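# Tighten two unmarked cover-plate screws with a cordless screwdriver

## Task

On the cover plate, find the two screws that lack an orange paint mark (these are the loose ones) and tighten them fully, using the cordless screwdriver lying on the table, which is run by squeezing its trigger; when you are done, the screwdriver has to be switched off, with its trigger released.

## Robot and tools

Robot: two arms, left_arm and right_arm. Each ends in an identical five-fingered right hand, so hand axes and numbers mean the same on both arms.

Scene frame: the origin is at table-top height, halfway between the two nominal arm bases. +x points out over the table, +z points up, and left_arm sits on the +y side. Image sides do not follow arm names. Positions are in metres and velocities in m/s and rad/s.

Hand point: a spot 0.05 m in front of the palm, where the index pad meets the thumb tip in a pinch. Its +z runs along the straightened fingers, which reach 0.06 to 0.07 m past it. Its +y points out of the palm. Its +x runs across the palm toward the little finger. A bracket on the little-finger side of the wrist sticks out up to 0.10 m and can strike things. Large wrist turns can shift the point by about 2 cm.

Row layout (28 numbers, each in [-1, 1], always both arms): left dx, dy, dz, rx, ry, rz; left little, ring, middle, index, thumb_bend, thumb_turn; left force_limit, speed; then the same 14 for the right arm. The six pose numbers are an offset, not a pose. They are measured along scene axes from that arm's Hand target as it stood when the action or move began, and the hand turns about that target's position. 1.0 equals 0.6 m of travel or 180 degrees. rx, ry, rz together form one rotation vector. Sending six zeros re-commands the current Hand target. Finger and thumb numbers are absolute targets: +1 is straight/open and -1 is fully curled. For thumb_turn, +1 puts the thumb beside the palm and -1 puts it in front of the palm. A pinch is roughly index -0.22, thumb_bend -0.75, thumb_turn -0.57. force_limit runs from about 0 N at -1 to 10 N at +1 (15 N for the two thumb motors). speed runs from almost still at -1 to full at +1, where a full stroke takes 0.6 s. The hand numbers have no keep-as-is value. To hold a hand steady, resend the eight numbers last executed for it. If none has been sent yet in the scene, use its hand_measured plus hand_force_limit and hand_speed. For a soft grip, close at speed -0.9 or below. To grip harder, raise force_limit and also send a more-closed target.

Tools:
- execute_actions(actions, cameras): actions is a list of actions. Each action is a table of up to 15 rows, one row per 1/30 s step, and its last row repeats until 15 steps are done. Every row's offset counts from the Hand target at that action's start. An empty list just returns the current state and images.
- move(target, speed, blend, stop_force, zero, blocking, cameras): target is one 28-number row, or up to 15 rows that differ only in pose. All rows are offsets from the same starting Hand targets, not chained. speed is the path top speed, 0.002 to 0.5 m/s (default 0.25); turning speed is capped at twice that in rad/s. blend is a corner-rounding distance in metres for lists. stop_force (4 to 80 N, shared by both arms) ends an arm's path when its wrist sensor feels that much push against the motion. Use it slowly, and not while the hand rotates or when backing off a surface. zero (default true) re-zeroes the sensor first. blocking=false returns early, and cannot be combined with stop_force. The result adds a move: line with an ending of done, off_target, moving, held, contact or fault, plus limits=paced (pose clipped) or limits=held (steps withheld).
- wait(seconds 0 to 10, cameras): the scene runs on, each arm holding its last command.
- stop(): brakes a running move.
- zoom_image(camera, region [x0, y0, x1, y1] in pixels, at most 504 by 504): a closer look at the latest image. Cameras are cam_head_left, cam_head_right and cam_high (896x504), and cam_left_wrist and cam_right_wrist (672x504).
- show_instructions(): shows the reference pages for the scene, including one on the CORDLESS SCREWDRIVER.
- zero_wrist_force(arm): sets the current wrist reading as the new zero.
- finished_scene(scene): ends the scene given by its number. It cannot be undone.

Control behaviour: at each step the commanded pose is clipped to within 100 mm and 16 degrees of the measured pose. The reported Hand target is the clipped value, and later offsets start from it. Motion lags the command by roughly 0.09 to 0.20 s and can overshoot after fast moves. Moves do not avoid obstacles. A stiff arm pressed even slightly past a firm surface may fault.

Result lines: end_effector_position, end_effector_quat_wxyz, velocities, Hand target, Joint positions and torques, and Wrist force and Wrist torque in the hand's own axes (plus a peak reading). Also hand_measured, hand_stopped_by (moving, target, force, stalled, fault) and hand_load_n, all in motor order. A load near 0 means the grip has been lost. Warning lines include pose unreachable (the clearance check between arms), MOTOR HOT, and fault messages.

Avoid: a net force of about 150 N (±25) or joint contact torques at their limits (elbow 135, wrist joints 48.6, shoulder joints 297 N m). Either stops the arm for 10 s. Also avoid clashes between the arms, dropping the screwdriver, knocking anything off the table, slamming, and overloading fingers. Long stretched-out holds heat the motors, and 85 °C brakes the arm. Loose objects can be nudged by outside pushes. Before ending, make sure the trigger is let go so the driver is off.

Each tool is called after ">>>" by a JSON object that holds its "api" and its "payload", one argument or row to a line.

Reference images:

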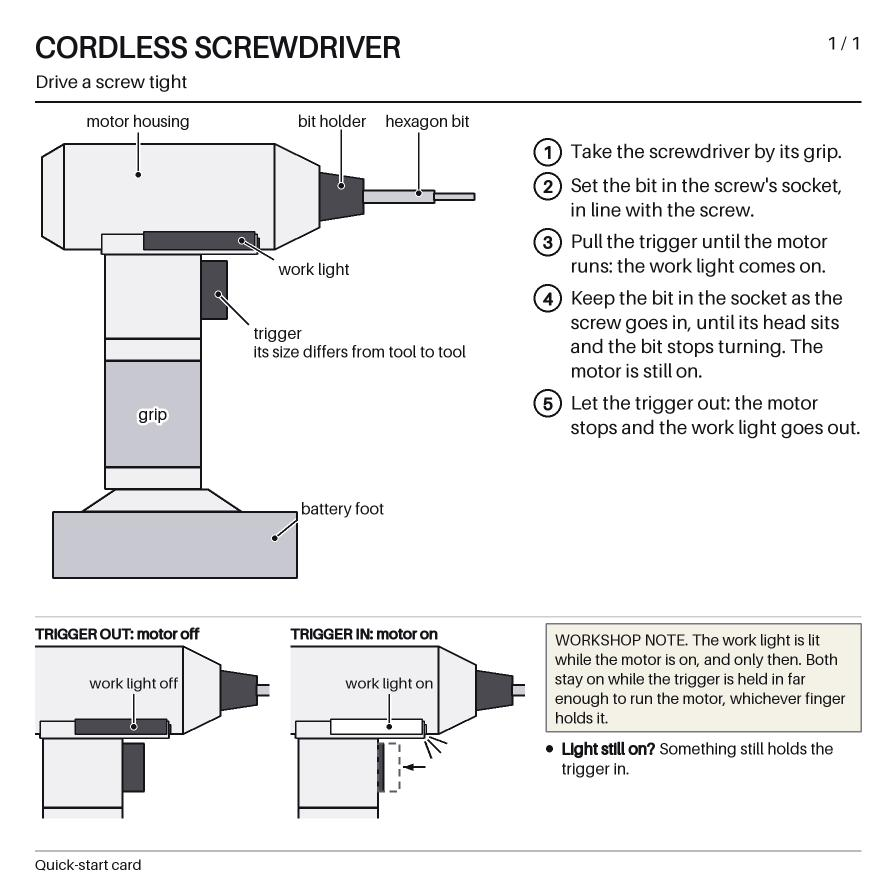

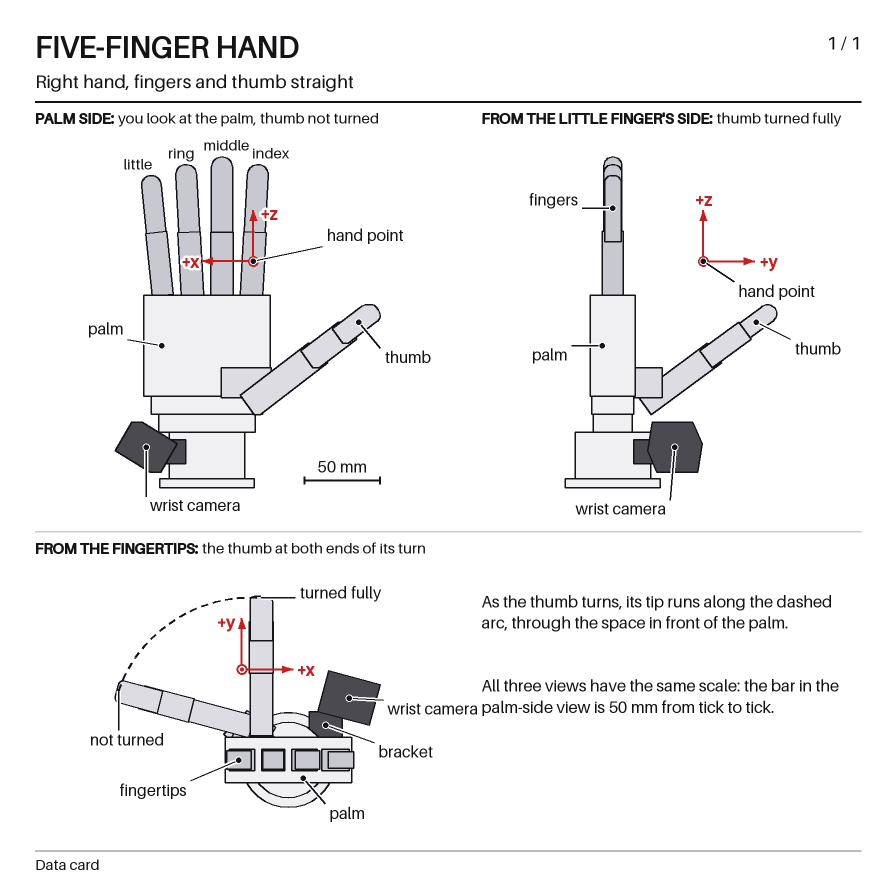

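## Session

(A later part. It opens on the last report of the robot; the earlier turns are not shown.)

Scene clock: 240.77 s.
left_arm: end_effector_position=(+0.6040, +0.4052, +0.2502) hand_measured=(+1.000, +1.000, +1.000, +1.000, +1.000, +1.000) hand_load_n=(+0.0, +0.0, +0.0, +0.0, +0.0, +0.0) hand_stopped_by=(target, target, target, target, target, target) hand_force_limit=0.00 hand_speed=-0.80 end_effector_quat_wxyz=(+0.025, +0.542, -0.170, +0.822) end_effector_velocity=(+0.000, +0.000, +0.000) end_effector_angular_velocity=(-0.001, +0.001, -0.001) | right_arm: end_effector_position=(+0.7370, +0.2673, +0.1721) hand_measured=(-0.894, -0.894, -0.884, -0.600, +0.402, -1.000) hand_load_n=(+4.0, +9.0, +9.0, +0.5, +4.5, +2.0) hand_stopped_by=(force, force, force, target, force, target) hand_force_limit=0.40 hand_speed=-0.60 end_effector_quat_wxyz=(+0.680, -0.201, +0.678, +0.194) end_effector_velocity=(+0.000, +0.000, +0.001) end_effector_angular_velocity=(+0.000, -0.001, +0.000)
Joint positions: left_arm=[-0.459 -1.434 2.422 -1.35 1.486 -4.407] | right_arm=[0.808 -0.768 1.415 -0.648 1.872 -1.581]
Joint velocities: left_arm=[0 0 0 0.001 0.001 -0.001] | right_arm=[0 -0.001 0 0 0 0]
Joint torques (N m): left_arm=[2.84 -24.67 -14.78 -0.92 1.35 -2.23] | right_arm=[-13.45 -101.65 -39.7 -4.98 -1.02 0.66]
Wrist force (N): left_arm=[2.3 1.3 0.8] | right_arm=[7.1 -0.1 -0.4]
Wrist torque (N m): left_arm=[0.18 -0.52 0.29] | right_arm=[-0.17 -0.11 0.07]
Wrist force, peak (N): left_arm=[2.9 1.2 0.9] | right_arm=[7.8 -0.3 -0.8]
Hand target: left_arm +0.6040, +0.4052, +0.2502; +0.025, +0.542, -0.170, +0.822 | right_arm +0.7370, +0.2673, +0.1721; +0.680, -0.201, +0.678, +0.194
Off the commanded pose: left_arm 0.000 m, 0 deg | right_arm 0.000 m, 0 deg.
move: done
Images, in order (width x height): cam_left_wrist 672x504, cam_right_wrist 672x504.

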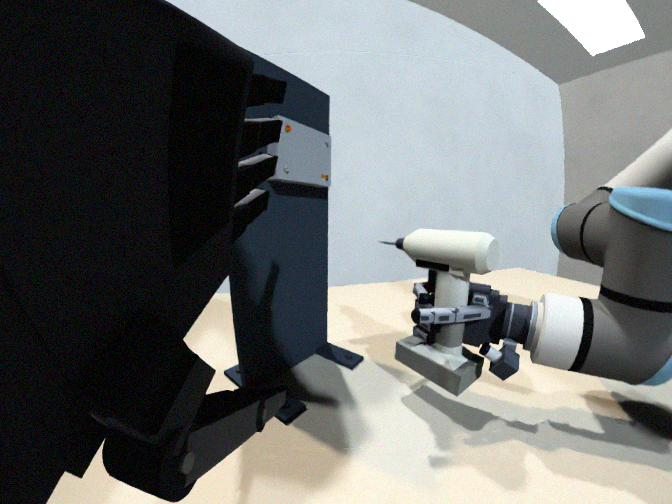

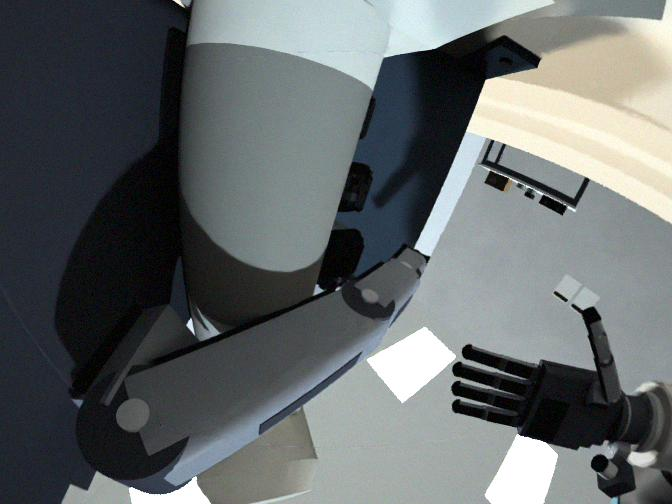

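>>> {"api": "move", "payload": {
  "target": [0,0,0,0,0,0,1,1,1,1,1,1,0,-0.8,0,0,0,0,0,0,-1,-1,-1,-0.85,-1,-1,-0.1,-0.8],
  "speed": 0.05,
  "cameras": ["cam_left_wrist"]
}}

>>> {"api": "zoom_image", "payload": {
  "camera": "cam_left_wrist",
  "region": [370, 220, 480, 330]
}}

Scene clock: 241.93 s.
left_arm: end_effector_position=(+0.6040, +0.4052, +0.2502) hand_measured=(+1.000, +1.000, +1.000, +1.000, +1.000, +1.000) hand_load_n=(+0.0, +0.0, +0.0, +0.0, +0.0, +0.0) hand_stopped_by=(target, target, target, target, target, target) hand_force_limit=0.00 hand_speed=-0.80 end_effector_quat_wxyz=(+0.025, +0.542, -0.170, +0.822) end_effector_velocity=(+0.000, +0.001, +0.000) end_effector_angular_velocity=(-0.001, +0.001, +0.001) | right_arm: end_effector_position=(+0.7370, +0.2673, +0.1721) hand_measured=(-0.894, -0.894, -0.884, -0.850, +0.402, -1.000) hand_load_n=(+4.0, +9.5, +9.0, +1.5, +4.5, +1.5) hand_stopped_by=(force, force, force, target, force, target) hand_force_limit=-0.10 hand_speed=-0.80 end_effector_quat_wxyz=(+0.680, -0.201, +0.678, +0.194) end_effector_velocity=(+0.000, +0.000, -0.002) end_effector_angular_velocity=(-0.001, +0.001, +0.000)
Joint positions: left_arm=[-0.459 -1.434 2.422 -1.35 1.486 -4.407] | right_arm=[0.808 -0.768 1.415 -0.648 1.872 -1.581]
Joint velocities: left_arm=[0.001 0 0 0 0 -0.001] | right_arm=[0 0.001 0 0 0 0]
Joint torques (N m): left_arm=[3.42 -22.02 -14.54 -0.09 0.53 -2.28] | right_arm=[-13.9 -101.81 -42.44 -4.44 -0.94 0.5]
Wrist force (N): left_arm=[2.5 1.0 0.9] | right_arm=[7.0 -0.2 -0.4]
Wrist torque (N m): left_arm=[0.12 -0.55 0.29] | right_arm=[-0.19 -0.10 0.06]
Wrist force, peak (N): left_arm=[2.8 1.4 1.0] | right_arm=[7.5 -0.3 -0.7]
Hand target: left_arm +0.6040, +0.4052, +0.2502; +0.025, +0.542, -0.170, +0.822 | right_arm +0.7370, +0.2673, +0.1721; +0.680, -0.201, +0.678, +0.194
Off the commanded pose: left_arm 0.000 m, 0 deg | right_arm 0.000 m, 0 deg.
move: done
Images, in order (width x height): cam_left_wrist 672x504.

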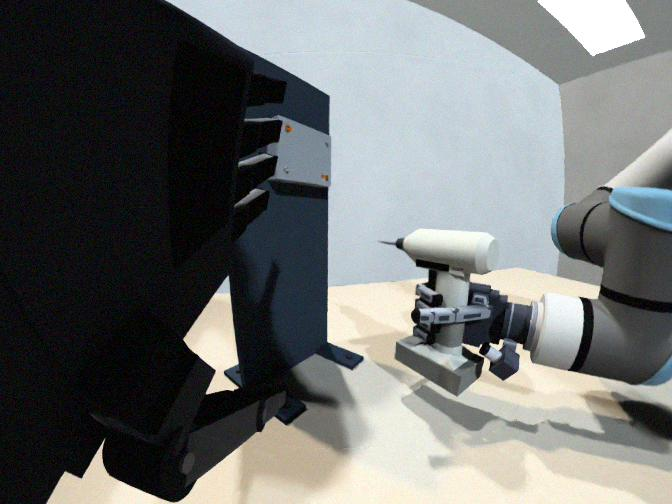

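Scaled by 4.582 from the camera's 672x504 image, which has a finer 960x720 frame.

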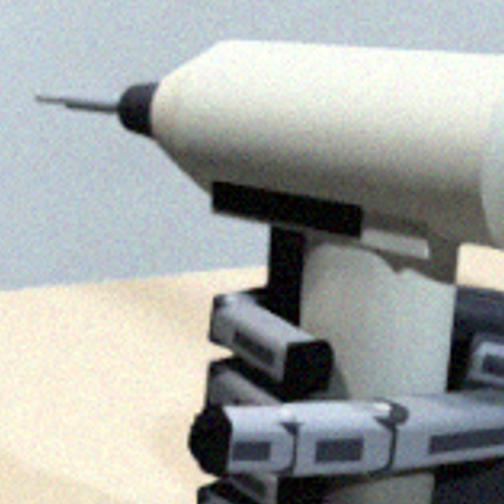

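>>> {"api": "move", "payload": {
  "target": [0,0,0,0,0,0,1,1,1,1,1,1,0,-0.8,0,0,0,0,0,0,-1,-1,-1,-1,-1,-1,0.2,-0.8],
  "speed": 0.05,
  "cameras": ["cam_left_wrist"]
}}

>>> {"api": "zoom_image", "payload": {
  "camera": "cam_left_wrist",
  "region": [370, 220, 480, 330]
}}

Scene clock: 242.80 s.
left_arm: end_effector_position=(+0.6040, +0.4052, +0.2502) hand_measured=(+1.000, +1.000, +1.000, +1.000, +1.000, +1.000) hand_load_n=(+0.0, +0.0, +0.0, +0.0, +0.0, +0.0) hand_stopped_by=(target, target, target, target, target, target) hand_force_limit=0.00 hand_speed=-0.80 end_effector_quat_wxyz=(+0.025, +0.542, -0.170, +0.822) end_effector_velocity=(+0.000, +0.000, +0.000) end_effector_angular_velocity=(-0.001, -0.001, -0.001) | right_arm: end_effector_position=(+0.7370, +0.2673, +0.1721) hand_measured=(-0.894, -0.894, -0.884, -0.880, +0.402, -1.000) hand_load_n=(+4.5, +9.0, +8.0, +8.5, +6.0, +1.0) hand_stopped_by=(force, force, force, force, force, target) hand_force_limit=0.20 hand_speed=-0.80 end_effector_quat_wxyz=(+0.680, -0.201, +0.678, +0.194) end_effector_velocity=(+0.000, +0.000, +0.000) end_effector_angular_velocity=(+0.001, +0.000, +0.000)
Joint positions: left_arm=[-0.459 -1.434 2.422 -1.35 1.486 -4.407] | right_arm=[0.808 -0.768 1.415 -0.648 1.872 -1.581]
Joint velocities: left_arm=[0 0 0 -0.001 0 -0.001] | right_arm=[0 0 0 0 0 0]
Joint torques (N m): left_arm=[-0.44 -22.39 -15.55 -0.48 0.87 -2.77] | right_arm=[-13.85 -102.65 -44.5 -3.91 -0.66 0.59]
Wrist force (N): left_arm=[2.7 1.2 0.9] | right_arm=[7.2 -0.1 -0.7]
Wrist torque (N m): left_arm=[0.15 -0.57 0.30] | right_arm=[-0.16 -0.11 0.08]
Wrist force, peak (N): left_arm=[2.7 1.1 1.1] | right_arm=[7.5 -0.5 -0.7]
Hand target: left_arm +0.6040, +0.4052, +0.2502; +0.025, +0.542, -0.170, +0.822 | right_arm +0.7370, +0.2673, +0.1721; +0.680, -0.201, +0.678, +0.194
Off the commanded pose: left_arm 0.000 m, 0 deg | right_arm 0.000 m, 0 deg.
move: done
Images, in order (width x height): cam_left_wrist 672x504.

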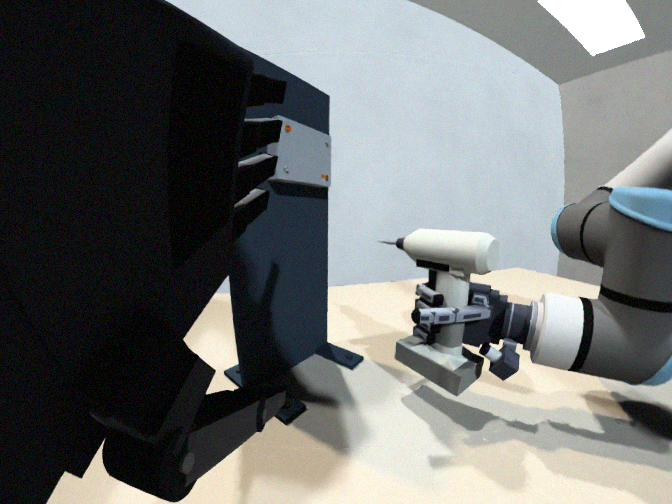

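Scaled by 4.582 from the camera's 672x504 image, which has a finer 960x720 frame.

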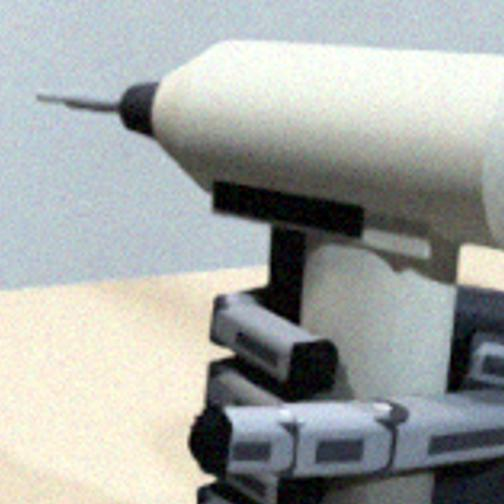

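>>> {"api": "move", "payload": {
  "target": [0,0,0,0,0,0,1,1,1,1,1,1,0,-0.8,0,0,-0.0985,0,0,0,-1,-1,-1,0.9,-1,-1,0.2,-0.4],
  "speed": 0.04,
  "stop_force": 6,
  "cameras": ["cam_left_wrist"]
}}

Scene clock: 245.43 s.
left_arm: end_effector_position=(+0.6040, +0.4052, +0.2502) hand_measured=(+1.000, +1.000, +1.000, +1.000, +1.000, +1.000) hand_load_n=(+0.0, +0.0, +0.0, +0.0, +0.0, +0.0) hand_stopped_by=(target, target, target, target, target, target) hand_force_limit=0.00 hand_speed=-0.80 end_effector_quat_wxyz=(+0.025, +0.542, -0.170, +0.822) end_effector_velocity=(+0.000, +0.000, +0.000) end_effector_angular_velocity=(+0.002, -0.001, +0.001) | right_arm: end_effector_position=(+0.7370, +0.2673, +0.1141) hand_measured=(-0.894, -0.894, -0.884, +0.900, +0.402, -1.000) hand_load_n=(+4.5, +9.5, +8.5, +0.0, +5.0, +1.5) hand_stopped_by=(force, force, force, target, force, target) hand_force_limit=0.20 hand_speed=-0.40 end_effector_quat_wxyz=(+0.680, -0.201, +0.678, +0.194) end_effector_velocity=(+0.000, +0.000, -0.002) end_effector_angular_velocity=(-0.001, +0.001, +0.000)
Joint positions: left_arm=[-0.459 -1.434 2.422 -1.35 1.486 -4.407] | right_arm=[0.808 -0.707 1.424 -0.717 1.872 -1.581]
Joint velocities: left_arm=[0 0 0 0 0 0.002] | right_arm=[0 0.001 0 0 0 0]
Joint torques (N m): left_arm=[3.28 -22.46 -15.6 -0.79 0.99 -1.91] | right_arm=[-0.42 -113.26 -39.47 -5.51 0.95 0.55]
Wrist force (N): left_arm=[2.3 1.1 1.0] | right_arm=[5.5 -0.4 -0.2]
Wrist torque (N m): left_arm=[0.12 -0.51 0.27] | right_arm=[-0.24 -0.17 0.04]
Wrist force, peak (N): left_arm=[2.8 0.9 1.2] | right_arm=[-7.4 -0.6 -3.7]
Hand target: left_arm +0.6040, +0.4052, +0.2502; +0.025, +0.542, -0.170, +0.822 | right_arm +0.7370, +0.2673, +0.1141; +0.680, -0.201, +0.678, +0.194
Off the commanded pose: left_arm 0.000 m, 0 deg | right_arm 0.001 m, 0 deg.
move: contact (right_arm)
Images, in order (width x height): cam_left_wrist 672x504.

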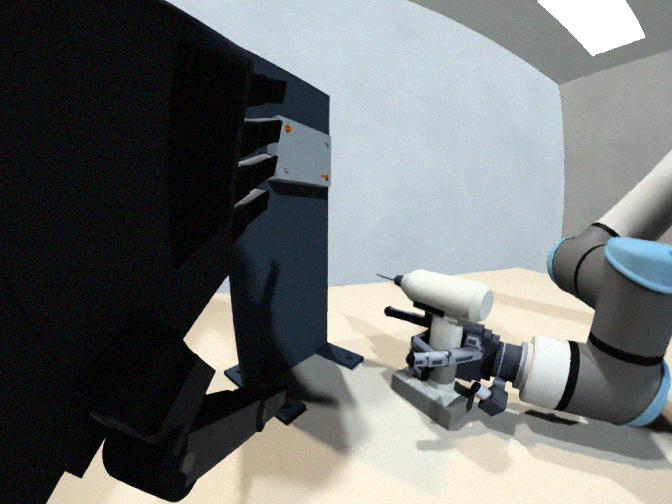

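>>> {"api": "move", "payload": {
  "target": [0,0,0,0,0,0,1,1,1,1,1,1,0,-0.8,0,0,-0.008,0,0,0,-1,-1,-1,0.9,-1,-1,0.2,-0.4],
  "speed": 0.01,
  "stop_force": 6,
  "cameras": []
}}

Scene clock: 246.37 s.
left_arm: end_effector_position=(+0.6040, +0.4052, +0.2502) hand_measured=(+1.000, +1.000, +1.000, +1.000, +1.000, +1.000) hand_load_n=(+0.0, +0.0, +0.0, +0.0, +0.0, +0.0) hand_stopped_by=(target, target, target, target, target, target) hand_force_limit=0.00 hand_speed=-0.80 end_effector_quat_wxyz=(+0.025, +0.542, -0.170, +0.822) end_effector_velocity=(+0.000, +0.000, +0.000) end_effector_angular_velocity=(+0.001, -0.001, +0.000) | right_arm: end_effector_position=(+0.7371, +0.2673, +0.1138) hand_measured=(-0.894, -0.894, -0.884, +0.900, +0.402, -1.000) hand_load_n=(+5.0, +9.5, +9.0, +0.0, +5.5, +1.0) hand_stopped_by=(force, force, force, target, force, target) hand_force_limit=0.20 hand_speed=-0.40 end_effector_quat_wxyz=(+0.680, -0.201, +0.678, +0.194) end_effector_velocity=(+0.000, +0.000, +0.000) end_effector_angular_velocity=(+0.001, -0.001, +0.000)
Joint positions: left_arm=[-0.459 -1.434 2.422 -1.35 1.486 -4.407] | right_arm=[0.808 -0.707 1.423 -0.717 1.872 -1.581]
Joint velocities: left_arm=[0.001 0 0 0 0 0.001] | right_arm=[0 0 0 -0.002 0 0]
Joint torques (N m): left_arm=[0.52 -19.53 -17.04 -1.08 0.62 -2.23] | right_arm=[-0.02 -117.38 -32.82 -0.26 0.97 0.58]
Wrist force (N): left_arm=[2.3 0.9 0.5] | right_arm=[3.1 0.0 0.1]
Wrist torque (N m): left_arm=[0.13 -0.50 0.27] | right_arm=[-0.20 -0.23 0.02]
Wrist force, peak (N): left_arm=[2.8 1.1 0.8] | right_arm=[5.7 -0.4 -0.6]
Hand target: left_arm +0.6040, +0.4052, +0.2502; +0.025, +0.542, -0.170, +0.822 | right_arm +0.7370, +0.2673, +0.1138; +0.680, -0.201, +0.678, +0.194
Off the commanded pose: left_arm 0.000 m, 0 deg | right_arm 0.005 m, 0 deg.
move: contact (right_arm)
No camera images: "cameras" was empty.

>>> {"api": "move", "payload": {
  "target": [0,0,0,0,0,0,1,1,1,1,1,1,0,-0.8,0,0,0,0,0,0,-0.6,-0.6,-0.6,0.9,1,-1,0.2,-0.7],
  "speed": 0.01,
  "cameras": ["cam_left_wrist","cam_right_wrist"]
}}

>>> {"api": "zoom_image", "payload": {
  "camera": "cam_left_wrist",
  "region": [350, 250, 510, 440]
}}

Scene clock: 248.73 s.
left_arm: end_effector_position=(+0.6040, +0.4052, +0.2502) hand_measured=(+1.000, +1.000, +1.000, +1.000, +1.000, +1.000) hand_load_n=(+0.0, +0.0, +0.0, +0.0, +0.0, +0.0) hand_stopped_by=(target, target, target, target, target, target) hand_force_limit=0.00 hand_speed=-0.80 end_effector_quat_wxyz=(+0.025, +0.542, -0.170, +0.822) end_effector_velocity=(+0.000, +0.000, +0.000) end_effector_angular_velocity=(+0.000, +0.000, +0.000) | right_arm: end_effector_position=(+0.7370, +0.2673, +0.1138) hand_measured=(-0.600, -0.600, -0.600, +0.900, +1.000, -1.000) hand_load_n=(+0.0, +0.0, +0.0, +0.0, +0.0, +0.0) hand_stopped_by=(target, target, target, target, target, target) hand_force_limit=0.20 hand_speed=-0.70 end_effector_quat_wxyz=(+0.680, -0.201, +0.678, +0.194) end_effector_velocity=(+0.000, +0.000, +0.000) end_effector_angular_velocity=(+0.000, +0.000, +0.000)
Joint positions: left_arm=[-0.459 -1.434 2.422 -1.35 1.486 -4.407] | right_arm=[0.808 -0.707 1.423 -0.717 1.872 -1.581]
Joint velocities: left_arm=[0 0 0 0 0 0] | right_arm=[0 0 0 0 0 0]
Joint torques (N m): left_arm=[0.78 -18.43 -14.87 -0.76 0.61 -2.53] | right_arm=[0.41 -98.16 -29.18 -3.05 0.86 0.63]
Wrist force (N): left_arm=[2.6 1.3 0.9] | right_arm=[-0.5 0.0 -0.7]
Wrist torque (N m): left_arm=[0.17 -0.55 0.30] | right_arm=[-0.14 0.21 -0.17]
Wrist force, peak (N): left_arm=[2.7 1.3 1.2] | right_arm=[3.6 0.2 0.0]
Hand target: left_arm +0.6040, +0.4052, +0.2502; +0.025, +0.542, -0.170, +0.822 | right_arm +0.7370, +0.2673, +0.1138; +0.680, -0.201, +0.678, +0.194
Off the commanded pose: left_arm 0.000 m, 0 deg | right_arm 0.000 m, 0 deg.
move: done
Images, in order (width x height): cam_left_wrist 672x504, cam_right_wrist 672x504.

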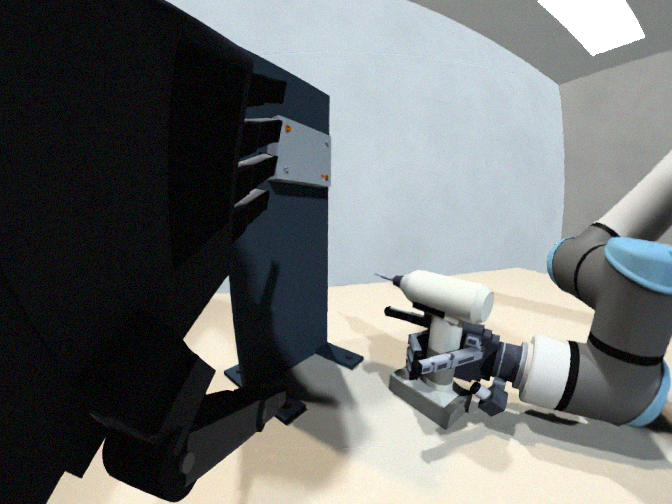

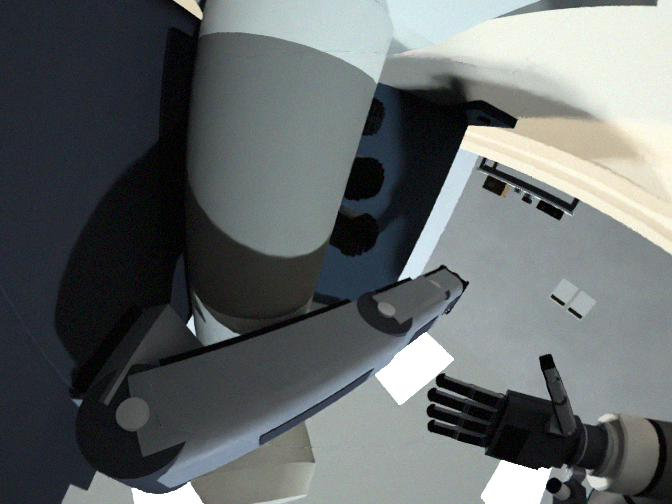

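Scaled by 2.653 from the camera's 672x504 image, which has a finer 960x720 frame.

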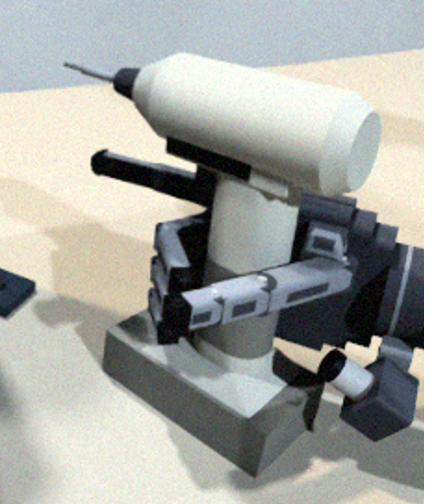

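>>> {"api": "move", "payload": {
  "target": [0,0,0,0,0,0,1,1,1,1,1,1,0,-0.8,0,0,0.0233,0,0,0,-0.6,-0.6,-0.6,0.9,1,-1,0.2,-0.7],
  "speed": 0.015,
  "stop_force": 4,
  "cameras": ["cam_left_wrist","cam_right_wrist"]
}}

>>> {"api": "zoom_image", "payload": {
  "camera": "cam_left_wrist",
  "region": [350, 250, 510, 440]
}}

Scene clock: 250.87 s.
left_arm: end_effector_position=(+0.6040, +0.4052, +0.2502) hand_measured=(+1.000, +1.000, +1.000, +1.000, +1.000, +1.000) hand_load_n=(+0.0, +0.0, +0.0, +0.0, +0.0, +0.0) hand_stopped_by=(target, target, target, target, target, target) hand_force_limit=0.00 hand_speed=-0.80 end_effector_quat_wxyz=(+0.025, +0.542, -0.170, +0.822) end_effector_velocity=(+0.000, -0.001, +0.000) end_effector_angular_velocity=(+0.001, -0.001, +0.000) | right_arm: end_effector_position=(+0.7370, +0.2673, +0.1278) hand_measured=(-0.600, -0.600, -0.600, +0.900, +1.000, -1.000) hand_load_n=(+0.0, +0.0, +0.0, +0.0, +0.0, +0.0) hand_stopped_by=(target, target, target, target, target, target) hand_force_limit=0.20 hand_speed=-0.70 end_effector_quat_wxyz=(+0.680, -0.201, +0.678, +0.194) end_effector_velocity=(+0.000, +0.000, +0.000) end_effector_angular_velocity=(+0.000, +0.000, +0.000)
Joint positions: left_arm=[-0.459 -1.434 2.422 -1.35 1.486 -4.407] | right_arm=[0.808 -0.722 1.422 -0.701 1.872 -1.581]
Joint velocities: left_arm=[-0.001 0 0 0 0 0.001] | right_arm=[0 0 0 0 0 0]
Joint torques (N m): left_arm=[-1.85 -22.57 -17.74 -0.92 -0.02 -2.27] | right_arm=[-5.61 -93.72 -32.42 -4.56 -0.83 0.36]
Wrist force (N): left_arm=[2.4 0.9 0.6] | right_arm=[-0.3 0.0 -0.6]
Wrist torque (N m): left_arm=[0.13 -0.52 0.27] | right_arm=[-0.14 0.18 -0.15]
Wrist force, peak (N): left_arm=[2.9 1.3 0.4] | right_arm=[-1.0 -0.4 -0.7]
Hand target: left_arm +0.6040, +0.4052, +0.2502; +0.025, +0.542, -0.170, +0.822 | right_arm +0.7370, +0.2673, +0.1278; +0.680, -0.201, +0.678, +0.194
Off the commanded pose: left_arm 0.000 m, 0 deg | right_arm 0.000 m, 0 deg.
move: done
Images, in order (width x height): cam_left_wrist 672x504, cam_right_wrist 672x504.

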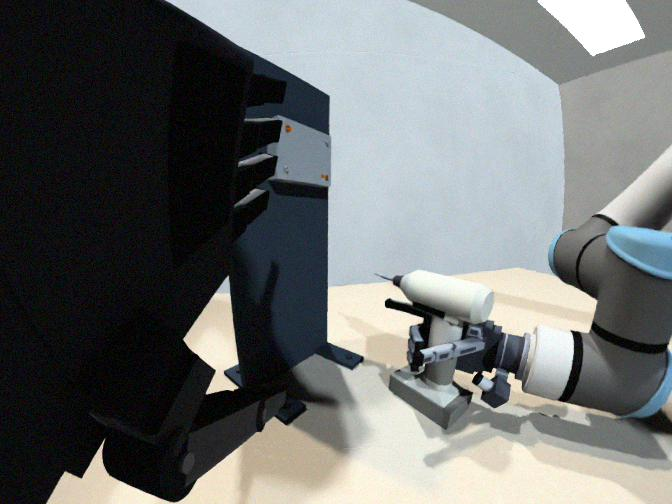

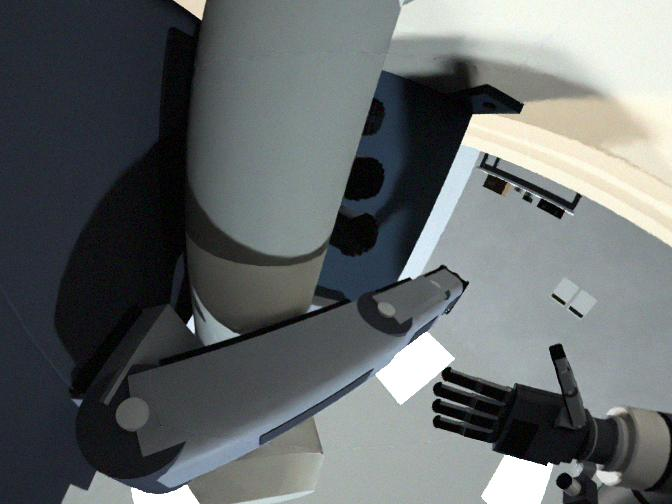

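Scaled by 2.653 from the camera's 672x504 image, which has a finer 960x720 frame.

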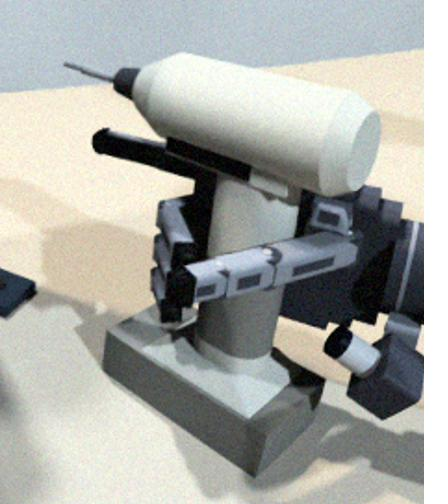

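>>> {"api": "move", "payload": {
  "target": [0,0,0,0,0,0,1,1,1,1,1,1,0,-0.8,0,0,0,0,0,0,-0.98,-0.98,-0.98,0.9,1,-1,-0.6,-0.8],
  "speed": 0.015,
  "cameras": ["cam_left_wrist"]
}}

>>> {"api": "zoom_image", "payload": {
  "camera": "cam_left_wrist",
  "region": [370, 260, 480, 370]
}}

Scene clock: 252.17 s.
left_arm: end_effector_position=(+0.6040, +0.4052, +0.2502) hand_measured=(+1.000, +1.000, +1.000, +1.000, +1.000, +1.000) hand_load_n=(+0.0, +0.0, +0.0, +0.0, +0.0, +0.0) hand_stopped_by=(target, target, target, target, target, target) hand_force_limit=0.00 hand_speed=-0.80 end_effector_quat_wxyz=(+0.025, +0.542, -0.170, +0.822) end_effector_velocity=(+0.000, +0.001, +0.000) end_effector_angular_velocity=(+0.001, +0.000, +0.001) | right_arm: end_effector_position=(+0.7370, +0.2673, +0.1278) hand_measured=(-0.888, -0.866, -0.876, +0.900, +1.000, -1.000) hand_load_n=(+1.5, +0.0, -0.5, +0.0, +0.0, -0.5) hand_stopped_by=(force, force, force, target, target, target) hand_force_limit=-0.60 hand_speed=-0.80 end_effector_quat_wxyz=(+0.680, -0.201, +0.678, +0.194) end_effector_velocity=(+0.000, +0.000, +0.000) end_effector_angular_velocity=(+0.000, +0.000, +0.001)
Joint positions: left_arm=[-0.459 -1.434 2.422 -1.35 1.486 -4.407] | right_arm=[0.808 -0.722 1.422 -0.701 1.872 -1.581]
Joint velocities: left_arm=[0.001 0 0 0 0 0.001] | right_arm=[0 0 0 -0.001 0 0]
Joint torques (N m): left_arm=[0.74 -25.06 -15.81 -1.35 0.32 -2.17] | right_arm=[-11.67 -95.99 -29.4 -3.79 -0.92 0.39]
Wrist force (N): left_arm=[2.8 1.1 0.7] | right_arm=[-0.4 -0.4 0.0]
Wrist torque (N m): left_arm=[0.15 -0.58 0.31] | right_arm=[-0.20 0.16 -0.05]
Wrist force, peak (N): left_arm=[2.8 1.2 1.2] | right_arm=[0.2 0.4 1.0]
Hand target: left_arm +0.6040, +0.4052, +0.2502; +0.025, +0.542, -0.170, +0.822 | right_arm +0.7370, +0.2673, +0.1278; +0.680, -0.201, +0.678, +0.194
Off the commanded pose: left_arm 0.000 m, 0 deg | right_arm 0.000 m, 0 deg.
move: done
Images, in order (width x height): cam_left_wrist 672x504.

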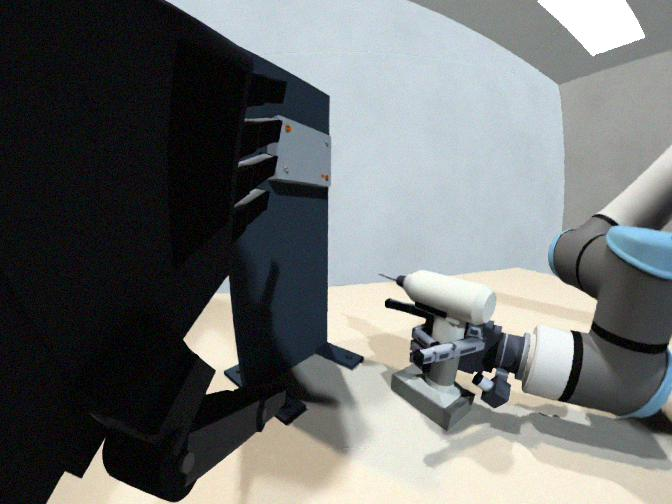

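Scaled by 4.582 from the camera's 672x504 image, which has a finer 960x720 frame.

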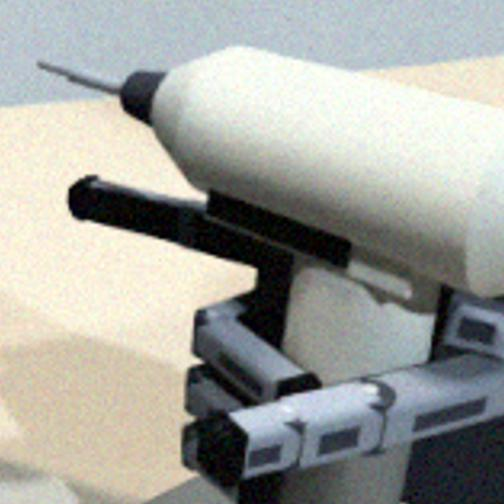

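>>> {"api": "move", "payload": {
  "target": [0,0,0,0,0,0,1,1,1,1,1,1,0,-0.8,0,0,0,0,0,0,-0.98,-0.98,-0.98,0.9,-0.95,-1,-0.6,-0.7],
  "speed": 0.015,
  "cameras": []
}}

>>> {"api": "move", "payload": {
  "target": [0,0,0,0,0,0,1,1,1,1,1,1,0,-0.8,0,0,0,0,0,0,-1,-1,-1,0.9,-1,-1,0.4,-0.8],
  "speed": 0.015,
  "cameras": ["cam_left_wrist","cam_right_wrist"]
}}

>>> {"api": "zoom_image", "payload": {
  "camera": "cam_left_wrist",
  "region": [370, 260, 480, 370]
}}

Scene clock: 254.43 s.
left_arm: end_effector_position=(+0.6040, +0.4052, +0.2502) hand_measured=(+1.000, +1.000, +1.000, +1.000, +1.000, +1.000) hand_load_n=(+0.0, +0.0, +0.0, +0.0, +0.0, +0.0) hand_stopped_by=(target, target, target, target, target, target) hand_force_limit=0.00 hand_speed=-0.80 end_effector_quat_wxyz=(+0.025, +0.542, -0.170, +0.822) end_effector_velocity=(+0.000, -0.001, +0.000) end_effector_angular_velocity=(+0.000, -0.001, +0.000) | right_arm: end_effector_position=(+0.7370, +0.2673, +0.1278) hand_measured=(-0.886, -0.866, -0.876, +0.900, +0.438, -1.000) hand_load_n=(+5.0, +0.0, +3.5, +0.0, +3.0, +1.5) hand_stopped_by=(force, force, force, target, force, target) hand_force_limit=-0.60 hand_speed=-0.70 end_effector_quat_wxyz=(+0.680, -0.201, +0.678, +0.194) end_effector_velocity=(+0.000, +0.000, +0.000) end_effector_angular_velocity=(-0.001, +0.001, +0.000)
Joint positions: left_arm=[-0.459 -1.434 2.422 -1.35 1.486 -4.407] | right_arm=[0.808 -0.722 1.422 -0.701 1.872 -1.581]
Joint velocities: left_arm=[-0.001 0 0 -0.001 0 0.001] | right_arm=[0 0 0 0.002 0 0]
Joint torques (N m): left_arm=[-2.52 -21.29 -18.13 -1.12 0.19 -1.99] | right_arm=[-12.41 -98.63 -30.59 -2.26 -0.97 0.42]
Wrist force (N): left_arm=[2.4 1.1 0.9] | right_arm=[-3.1 -0.4 -0.5]
Wrist torque (N m): left_arm=[0.14 -0.52 0.28] | right_arm=[-0.11 0.14 0.00]
Wrist force, peak (N): left_arm=[2.8 1.4 0.7] | right_arm=[-3.6 0.0 -0.7]
Hand target: left_arm +0.6040, +0.4052, +0.2502; +0.025, +0.542, -0.170, +0.822 | right_arm +0.7370, +0.2673, +0.1278; +0.680, -0.201, +0.678, +0.194
Off the commanded pose: left_arm 0.000 m, 0 deg | right_arm 0.000 m, 0 deg.
move: done
No camera images: "cameras" was empty.

Scene clock: 255.40 s.
left_arm: end_effector_position=(+0.6040, +0.4052, +0.2502) hand_measured=(+1.000, +1.000, +1.000, +1.000, +1.000, +1.000) hand_load_n=(+0.0, +0.0, +0.0, +0.0, +0.0, +0.0) hand_stopped_by=(target, target, target, target, target, target) hand_force_limit=0.00 hand_speed=-0.80 end_effector_quat_wxyz=(+0.025, +0.542, -0.170, +0.822) end_effector_velocity=(+0.000, +0.000, +0.001) end_effector_angular_velocity=(+0.000, -0.001, +0.000) | right_arm: end_effector_position=(+0.7371, +0.2673, +0.1278) hand_measured=(-0.896, -0.892, -0.884, +0.900, +0.312, -1.000) hand_load_n=(+8.0, +11.0, +8.0, +0.0, +10.0, +3.5) hand_stopped_by=(force, force, force, target, force, target) hand_force_limit=0.40 hand_speed=-0.80 end_effector_quat_wxyz=(+0.680, -0.201, +0.678, +0.194) end_effector_velocity=(+0.000, +0.000, +0.001) end_effector_angular_velocity=(+0.000, -0.001, +0.000)
Joint positions: left_arm=[-0.459 -1.434 2.422 -1.35 1.486 -4.407] | right_arm=[0.808 -0.722 1.422 -0.701 1.872 -1.581]
Joint velocities: left_arm=[0 -0.001 0 0 0 0] | right_arm=[0 -0.001 0 0.001 0 0]
Joint torques (N m): left_arm=[-0.91 -23.26 -17.8 -1.64 0.24 -1.91] | right_arm=[-11.15 -99.01 -30.9 -1.55 -1.05 0.47]
Wrist force (N): left_arm=[2.6 1.4 1.0] | right_arm=[-5.3 -2.3 0.1]
Wrist torque (N m): left_arm=[0.17 -0.56 0.30] | right_arm=[-0.13 -0.26 -0.40]
Wrist force, peak (N): left_arm=[3.0 1.0 0.9] | right_arm=[-6.1 -2.7 -0.2]
Hand target: left_arm +0.6040, +0.4052, +0.2502; +0.025, +0.542, -0.170, +0.822 | right_arm +0.7370, +0.2673, +0.1278; +0.680, -0.201, +0.678, +0.194
Off the commanded pose: left_arm 0.000 m, 0 deg | right_arm 0.000 m, 0 deg.
move: done
Images, in order (width x height): cam_left_wrist 672x504, cam_right_wrist 672x504.

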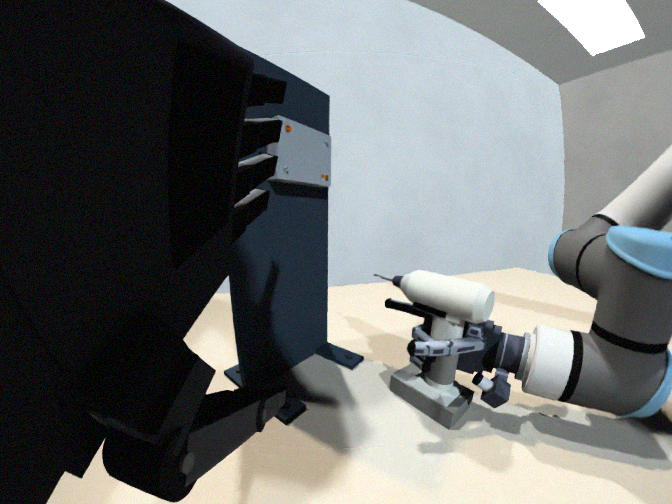

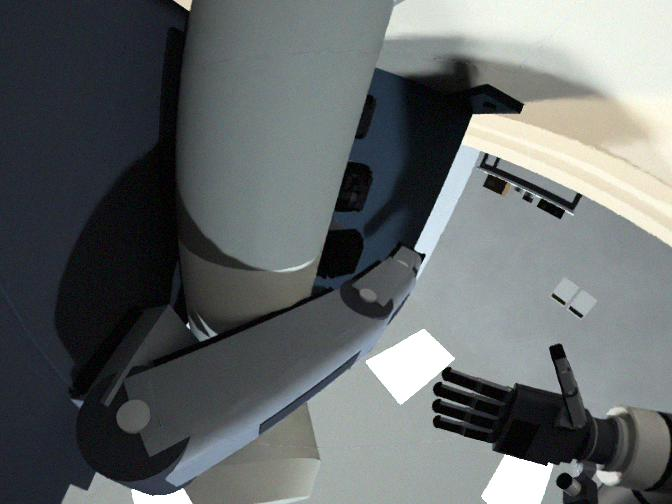

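Scaled by 4.582 from the camera's 672x504 image, which has a finer 960x720 frame.

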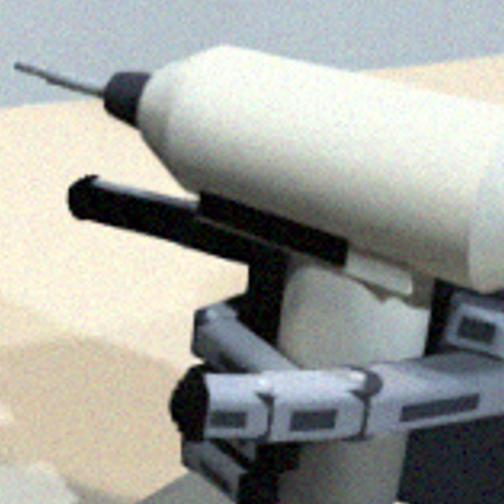

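>>> {"api": "move", "payload": {
  "target": [0,0,0,0,0,0,1,1,1,1,1,1,0,-0.8,0,0,0.1,0,0,0,-1,-1,-1,-0.5,-1,-1,0.4,-0.5],
  "speed": 0.06,
  "cameras": []
}}

>>> {"api": "move", "payload": {
  "target": [0,0,0,0,0,0,1,1,1,1,1,1,0,-0.8,0,0,0,0,0,0,-1,-1,-1,-0.9,-1,-1,0.4,-0.8],
  "speed": 0.06,
  "cameras": ["cam_left_wrist","cam_head_left"]
}}

>>> {"api": "zoom_image", "payload": {
  "camera": "cam_left_wrist",
  "region": [370, 210, 500, 340]
}}

Scene clock: 257.57 s.
left_arm: end_effector_position=(+0.6040, +0.4052, +0.2502) hand_measured=(+1.000, +1.000, +1.000, +1.000, +1.000, +1.000) hand_load_n=(+0.0, +0.0, +0.0, -0.5, +0.0, +0.0) hand_stopped_by=(target, target, target, target, target, target) hand_force_limit=0.00 hand_speed=-0.80 end_effector_quat_wxyz=(+0.025, +0.542, -0.170, +0.822) end_effector_velocity=(+0.000, +0.001, +0.000) end_effector_angular_velocity=(-0.001, +0.000, +0.001) | right_arm: end_effector_position=(+0.7370, +0.2672, +0.1878) hand_measured=(-0.896, -0.892, -0.884, -0.500, +0.312, -1.000) hand_load_n=(+5.0, +10.0, +10.5, +0.0, +4.5, +5.5) hand_stopped_by=(force, force, force, target, force, target) hand_force_limit=0.40 hand_speed=-0.50 end_effector_quat_wxyz=(+0.680, -0.201, +0.678, +0.194) end_effector_velocity=(+0.000, +0.000, -0.001) end_effector_angular_velocity=(-0.001, +0.001, +0.000)
Joint positions: left_arm=[-0.459 -1.434 2.422 -1.35 1.486 -4.407] | right_arm=[0.808 -0.783 1.411 -0.628 1.872 -1.581]
Joint velocities: left_arm=[0.001 0 0 0.001 0 -0.001] | right_arm=[0 0 0 0.001 0 0]
Joint torques (N m): left_arm=[-3.49 -23.68 -18.39 -1.6 -0.06 -1.68] | right_arm=[-13.06 -101.44 -35.99 -6.27 -1.08 -0.91]
Wrist force (N): left_arm=[2.3 1.1 1.0] | right_arm=[6.9 -0.4 -0.5]
Wrist torque (N m): left_arm=[0.12 -0.52 0.27] | right_arm=[-0.20 -0.08 0.04]
Wrist force, peak (N): left_arm=[2.8 1.2 0.7] | right_arm=[8.7 -0.1 -0.8]
Hand target: left_arm +0.6040, +0.4052, +0.2502; +0.025, +0.542, -0.170, +0.822 | right_arm +0.7370, +0.2673, +0.1878; +0.680, -0.201, +0.678, +0.194
Off the commanded pose: left_arm 0.000 m, 0 deg | right_arm 0.000 m, 0 deg.
move: done
No camera images: "cameras" was empty.

Scene clock: 258.97 s.
left_arm: end_effector_position=(+0.6040, +0.4052, +0.2502) hand_measured=(+1.000, +1.000, +1.000, +1.000, +1.000, +1.000) hand_load_n=(+0.0, +0.0, -0.5, +0.0, +0.0, +0.0) hand_stopped_by=(target, target, target, target, target, target) hand_force_limit=0.00 hand_speed=-0.80 end_effector_quat_wxyz=(+0.025, +0.542, -0.170, +0.822) end_effector_velocity=(+0.000, +0.000, +0.000) end_effector_angular_velocity=(+0.001, -0.001, +0.000) | right_arm: end_effector_position=(+0.7370, +0.2672, +0.1878) hand_measured=(-0.896, -0.892, -0.884, -0.874, +0.312, -1.000) hand_load_n=(+5.5, +10.0, +9.0, +7.5, +6.0, +4.0) hand_stopped_by=(force, force, force, force, force, target) hand_force_limit=0.40 hand_speed=-0.80 end_effector_quat_wxyz=(+0.680, -0.201, +0.678, +0.194) end_effector_velocity=(+0.000, +0.000, -0.001) end_effector_angular_velocity=(+0.000, +0.000, +0.000)
Joint positions: left_arm=[-0.459 -1.434 2.422 -1.35 1.486 -4.407] | right_arm=[0.808 -0.783 1.411 -0.628 1.872 -1.581]
Joint velocities: left_arm=[0 0 0 -0.001 0 0.001] | right_arm=[0 0.001 0 0 0 0]
Joint torques (N m): left_arm=[-3.76 -23.27 -18.07 -1.94 -0.02 -2.02] | right_arm=[-12.28 -101.78 -38.99 -5.35 -1.14 -0.74]
Wrist force (N): left_arm=[2.7 1.4 0.6] | right_arm=[7.4 -0.1 -0.6]
Wrist torque (N m): left_arm=[0.20 -0.56 0.31] | right_arm=[-0.16 -0.14 0.08]
Wrist force, peak (N): left_arm=[2.8 1.1 1.0] | right_arm=[7.5 0.2 -0.6]
Hand target: left_arm +0.6040, +0.4052, +0.2502; +0.025, +0.542, -0.170, +0.822 | right_arm +0.7370, +0.2673, +0.1878; +0.680, -0.201, +0.678, +0.194
Off the commanded pose: left_arm 0.000 m, 0 deg | right_arm 0.000 m, 0 deg.
move: done
Images, in order (width x height): cam_head_left 896x504, cam_left_wrist 672x504.

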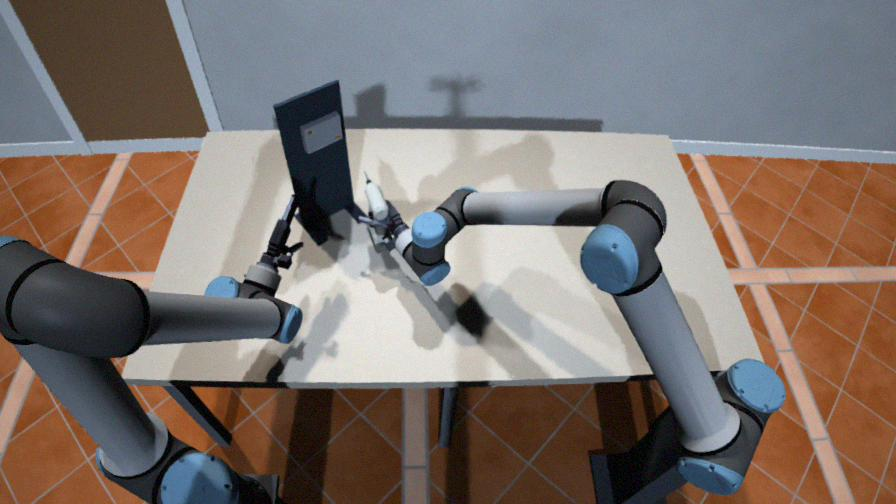

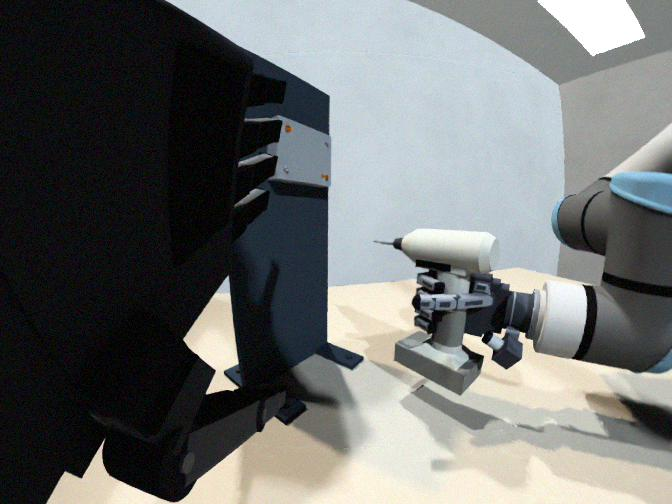

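Scaled by 3.877 from the camera's 672x504 image, which has a finer 960x720 frame.

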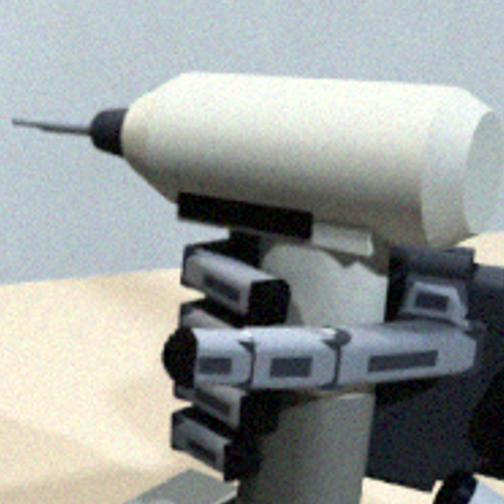

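>>> {"api": "move", "payload": {
  "target": [0,0,0,0,0,0,1,1,1,1,1,1,0,-0.8,0,0,0,0,0,0,-1,-1,-1,-1,-1,-1,1,-0.8],
  "speed": 0.06,
  "cameras": ["cam_left_wrist"]
}}

>>> {"api": "zoom_image", "payload": {
  "camera": "cam_left_wrist",
  "region": [390, 240, 470, 320]
}}

Scene clock: 259.83 s.
left_arm: end_effector_position=(+0.6040, +0.4052, +0.2502) hand_measured=(+1.000, +1.000, +1.000, +1.000, +1.000, +1.000) hand_load_n=(+0.0, +0.0, +0.0, +0.0, +0.0, +0.0) hand_stopped_by=(target, target, target, target, target, target) hand_force_limit=0.00 hand_speed=-0.80 end_effector_quat_wxyz=(+0.025, +0.542, -0.170, +0.822) end_effector_velocity=(+0.000, +0.000, -0.001) end_effector_angular_velocity=(+0.001, +0.000, +0.000) | right_arm: end_effector_position=(+0.7370, +0.2672, +0.1878) hand_measured=(-0.896, -0.892, -0.884, -0.882, +0.312, -1.000) hand_load_n=(+5.5, +9.5, +8.5, +10.5, +6.5, +3.5) hand_stopped_by=(force, force, force, force, force, target) hand_force_limit=1.00 hand_speed=-0.80 end_effector_quat_wxyz=(+0.680, -0.201, +0.678, +0.194) end_effector_velocity=(+0.000, +0.000, -0.002) end_effector_angular_velocity=(-0.001, +0.001, +0.000)
Joint positions: left_arm=[-0.459 -1.434 2.422 -1.35 1.486 -4.407] | right_arm=[0.808 -0.783 1.411 -0.628 1.872 -1.581]
Joint velocities: left_arm=[0 0.001 0 -0.001 0 0.001] | right_arm=[0 0.001 0 0 0 0]
Joint torques (N m): left_arm=[-2.09 -23.01 -17.67 -2.06 -0.54 -1.6] | right_arm=[-12.54 -101.68 -41.32 -4.6 -0.71 -0.71]
Wrist force (N): left_arm=[2.7 1.1 0.8] | right_arm=[7.1 -0.2 -0.6]
Wrist torque (N m): left_arm=[0.14 -0.56 0.30] | right_arm=[-0.17 -0.10 0.06]
Wrist force, peak (N): left_arm=[2.7 1.3 0.7] | right_arm=[7.5 -0.2 -1.0]
Hand target: left_arm +0.6040, +0.4052, +0.2502; +0.025, +0.542, -0.170, +0.822 | right_arm +0.7370, +0.2673, +0.1878; +0.680, -0.201, +0.678, +0.194
Off the commanded pose: left_arm 0.000 m, 0 deg | right_arm 0.000 m, 0 deg.
move: done
Images, in order (width x height): cam_left_wrist 672x504.

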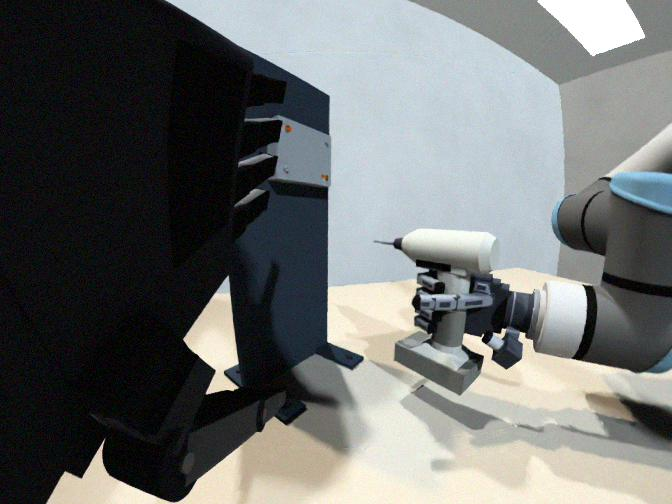

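Scaled by 6.300 from the camera's 672x504 image, which has a finer 960x720 frame.

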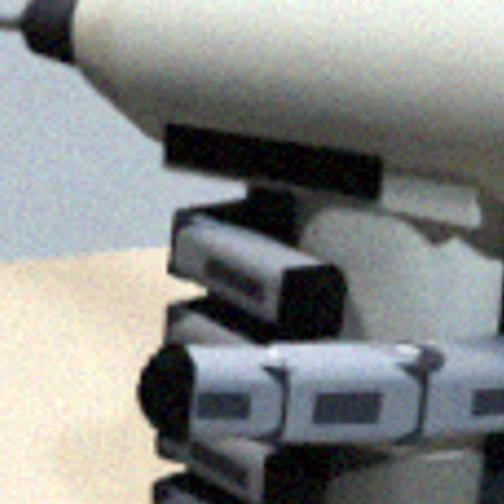

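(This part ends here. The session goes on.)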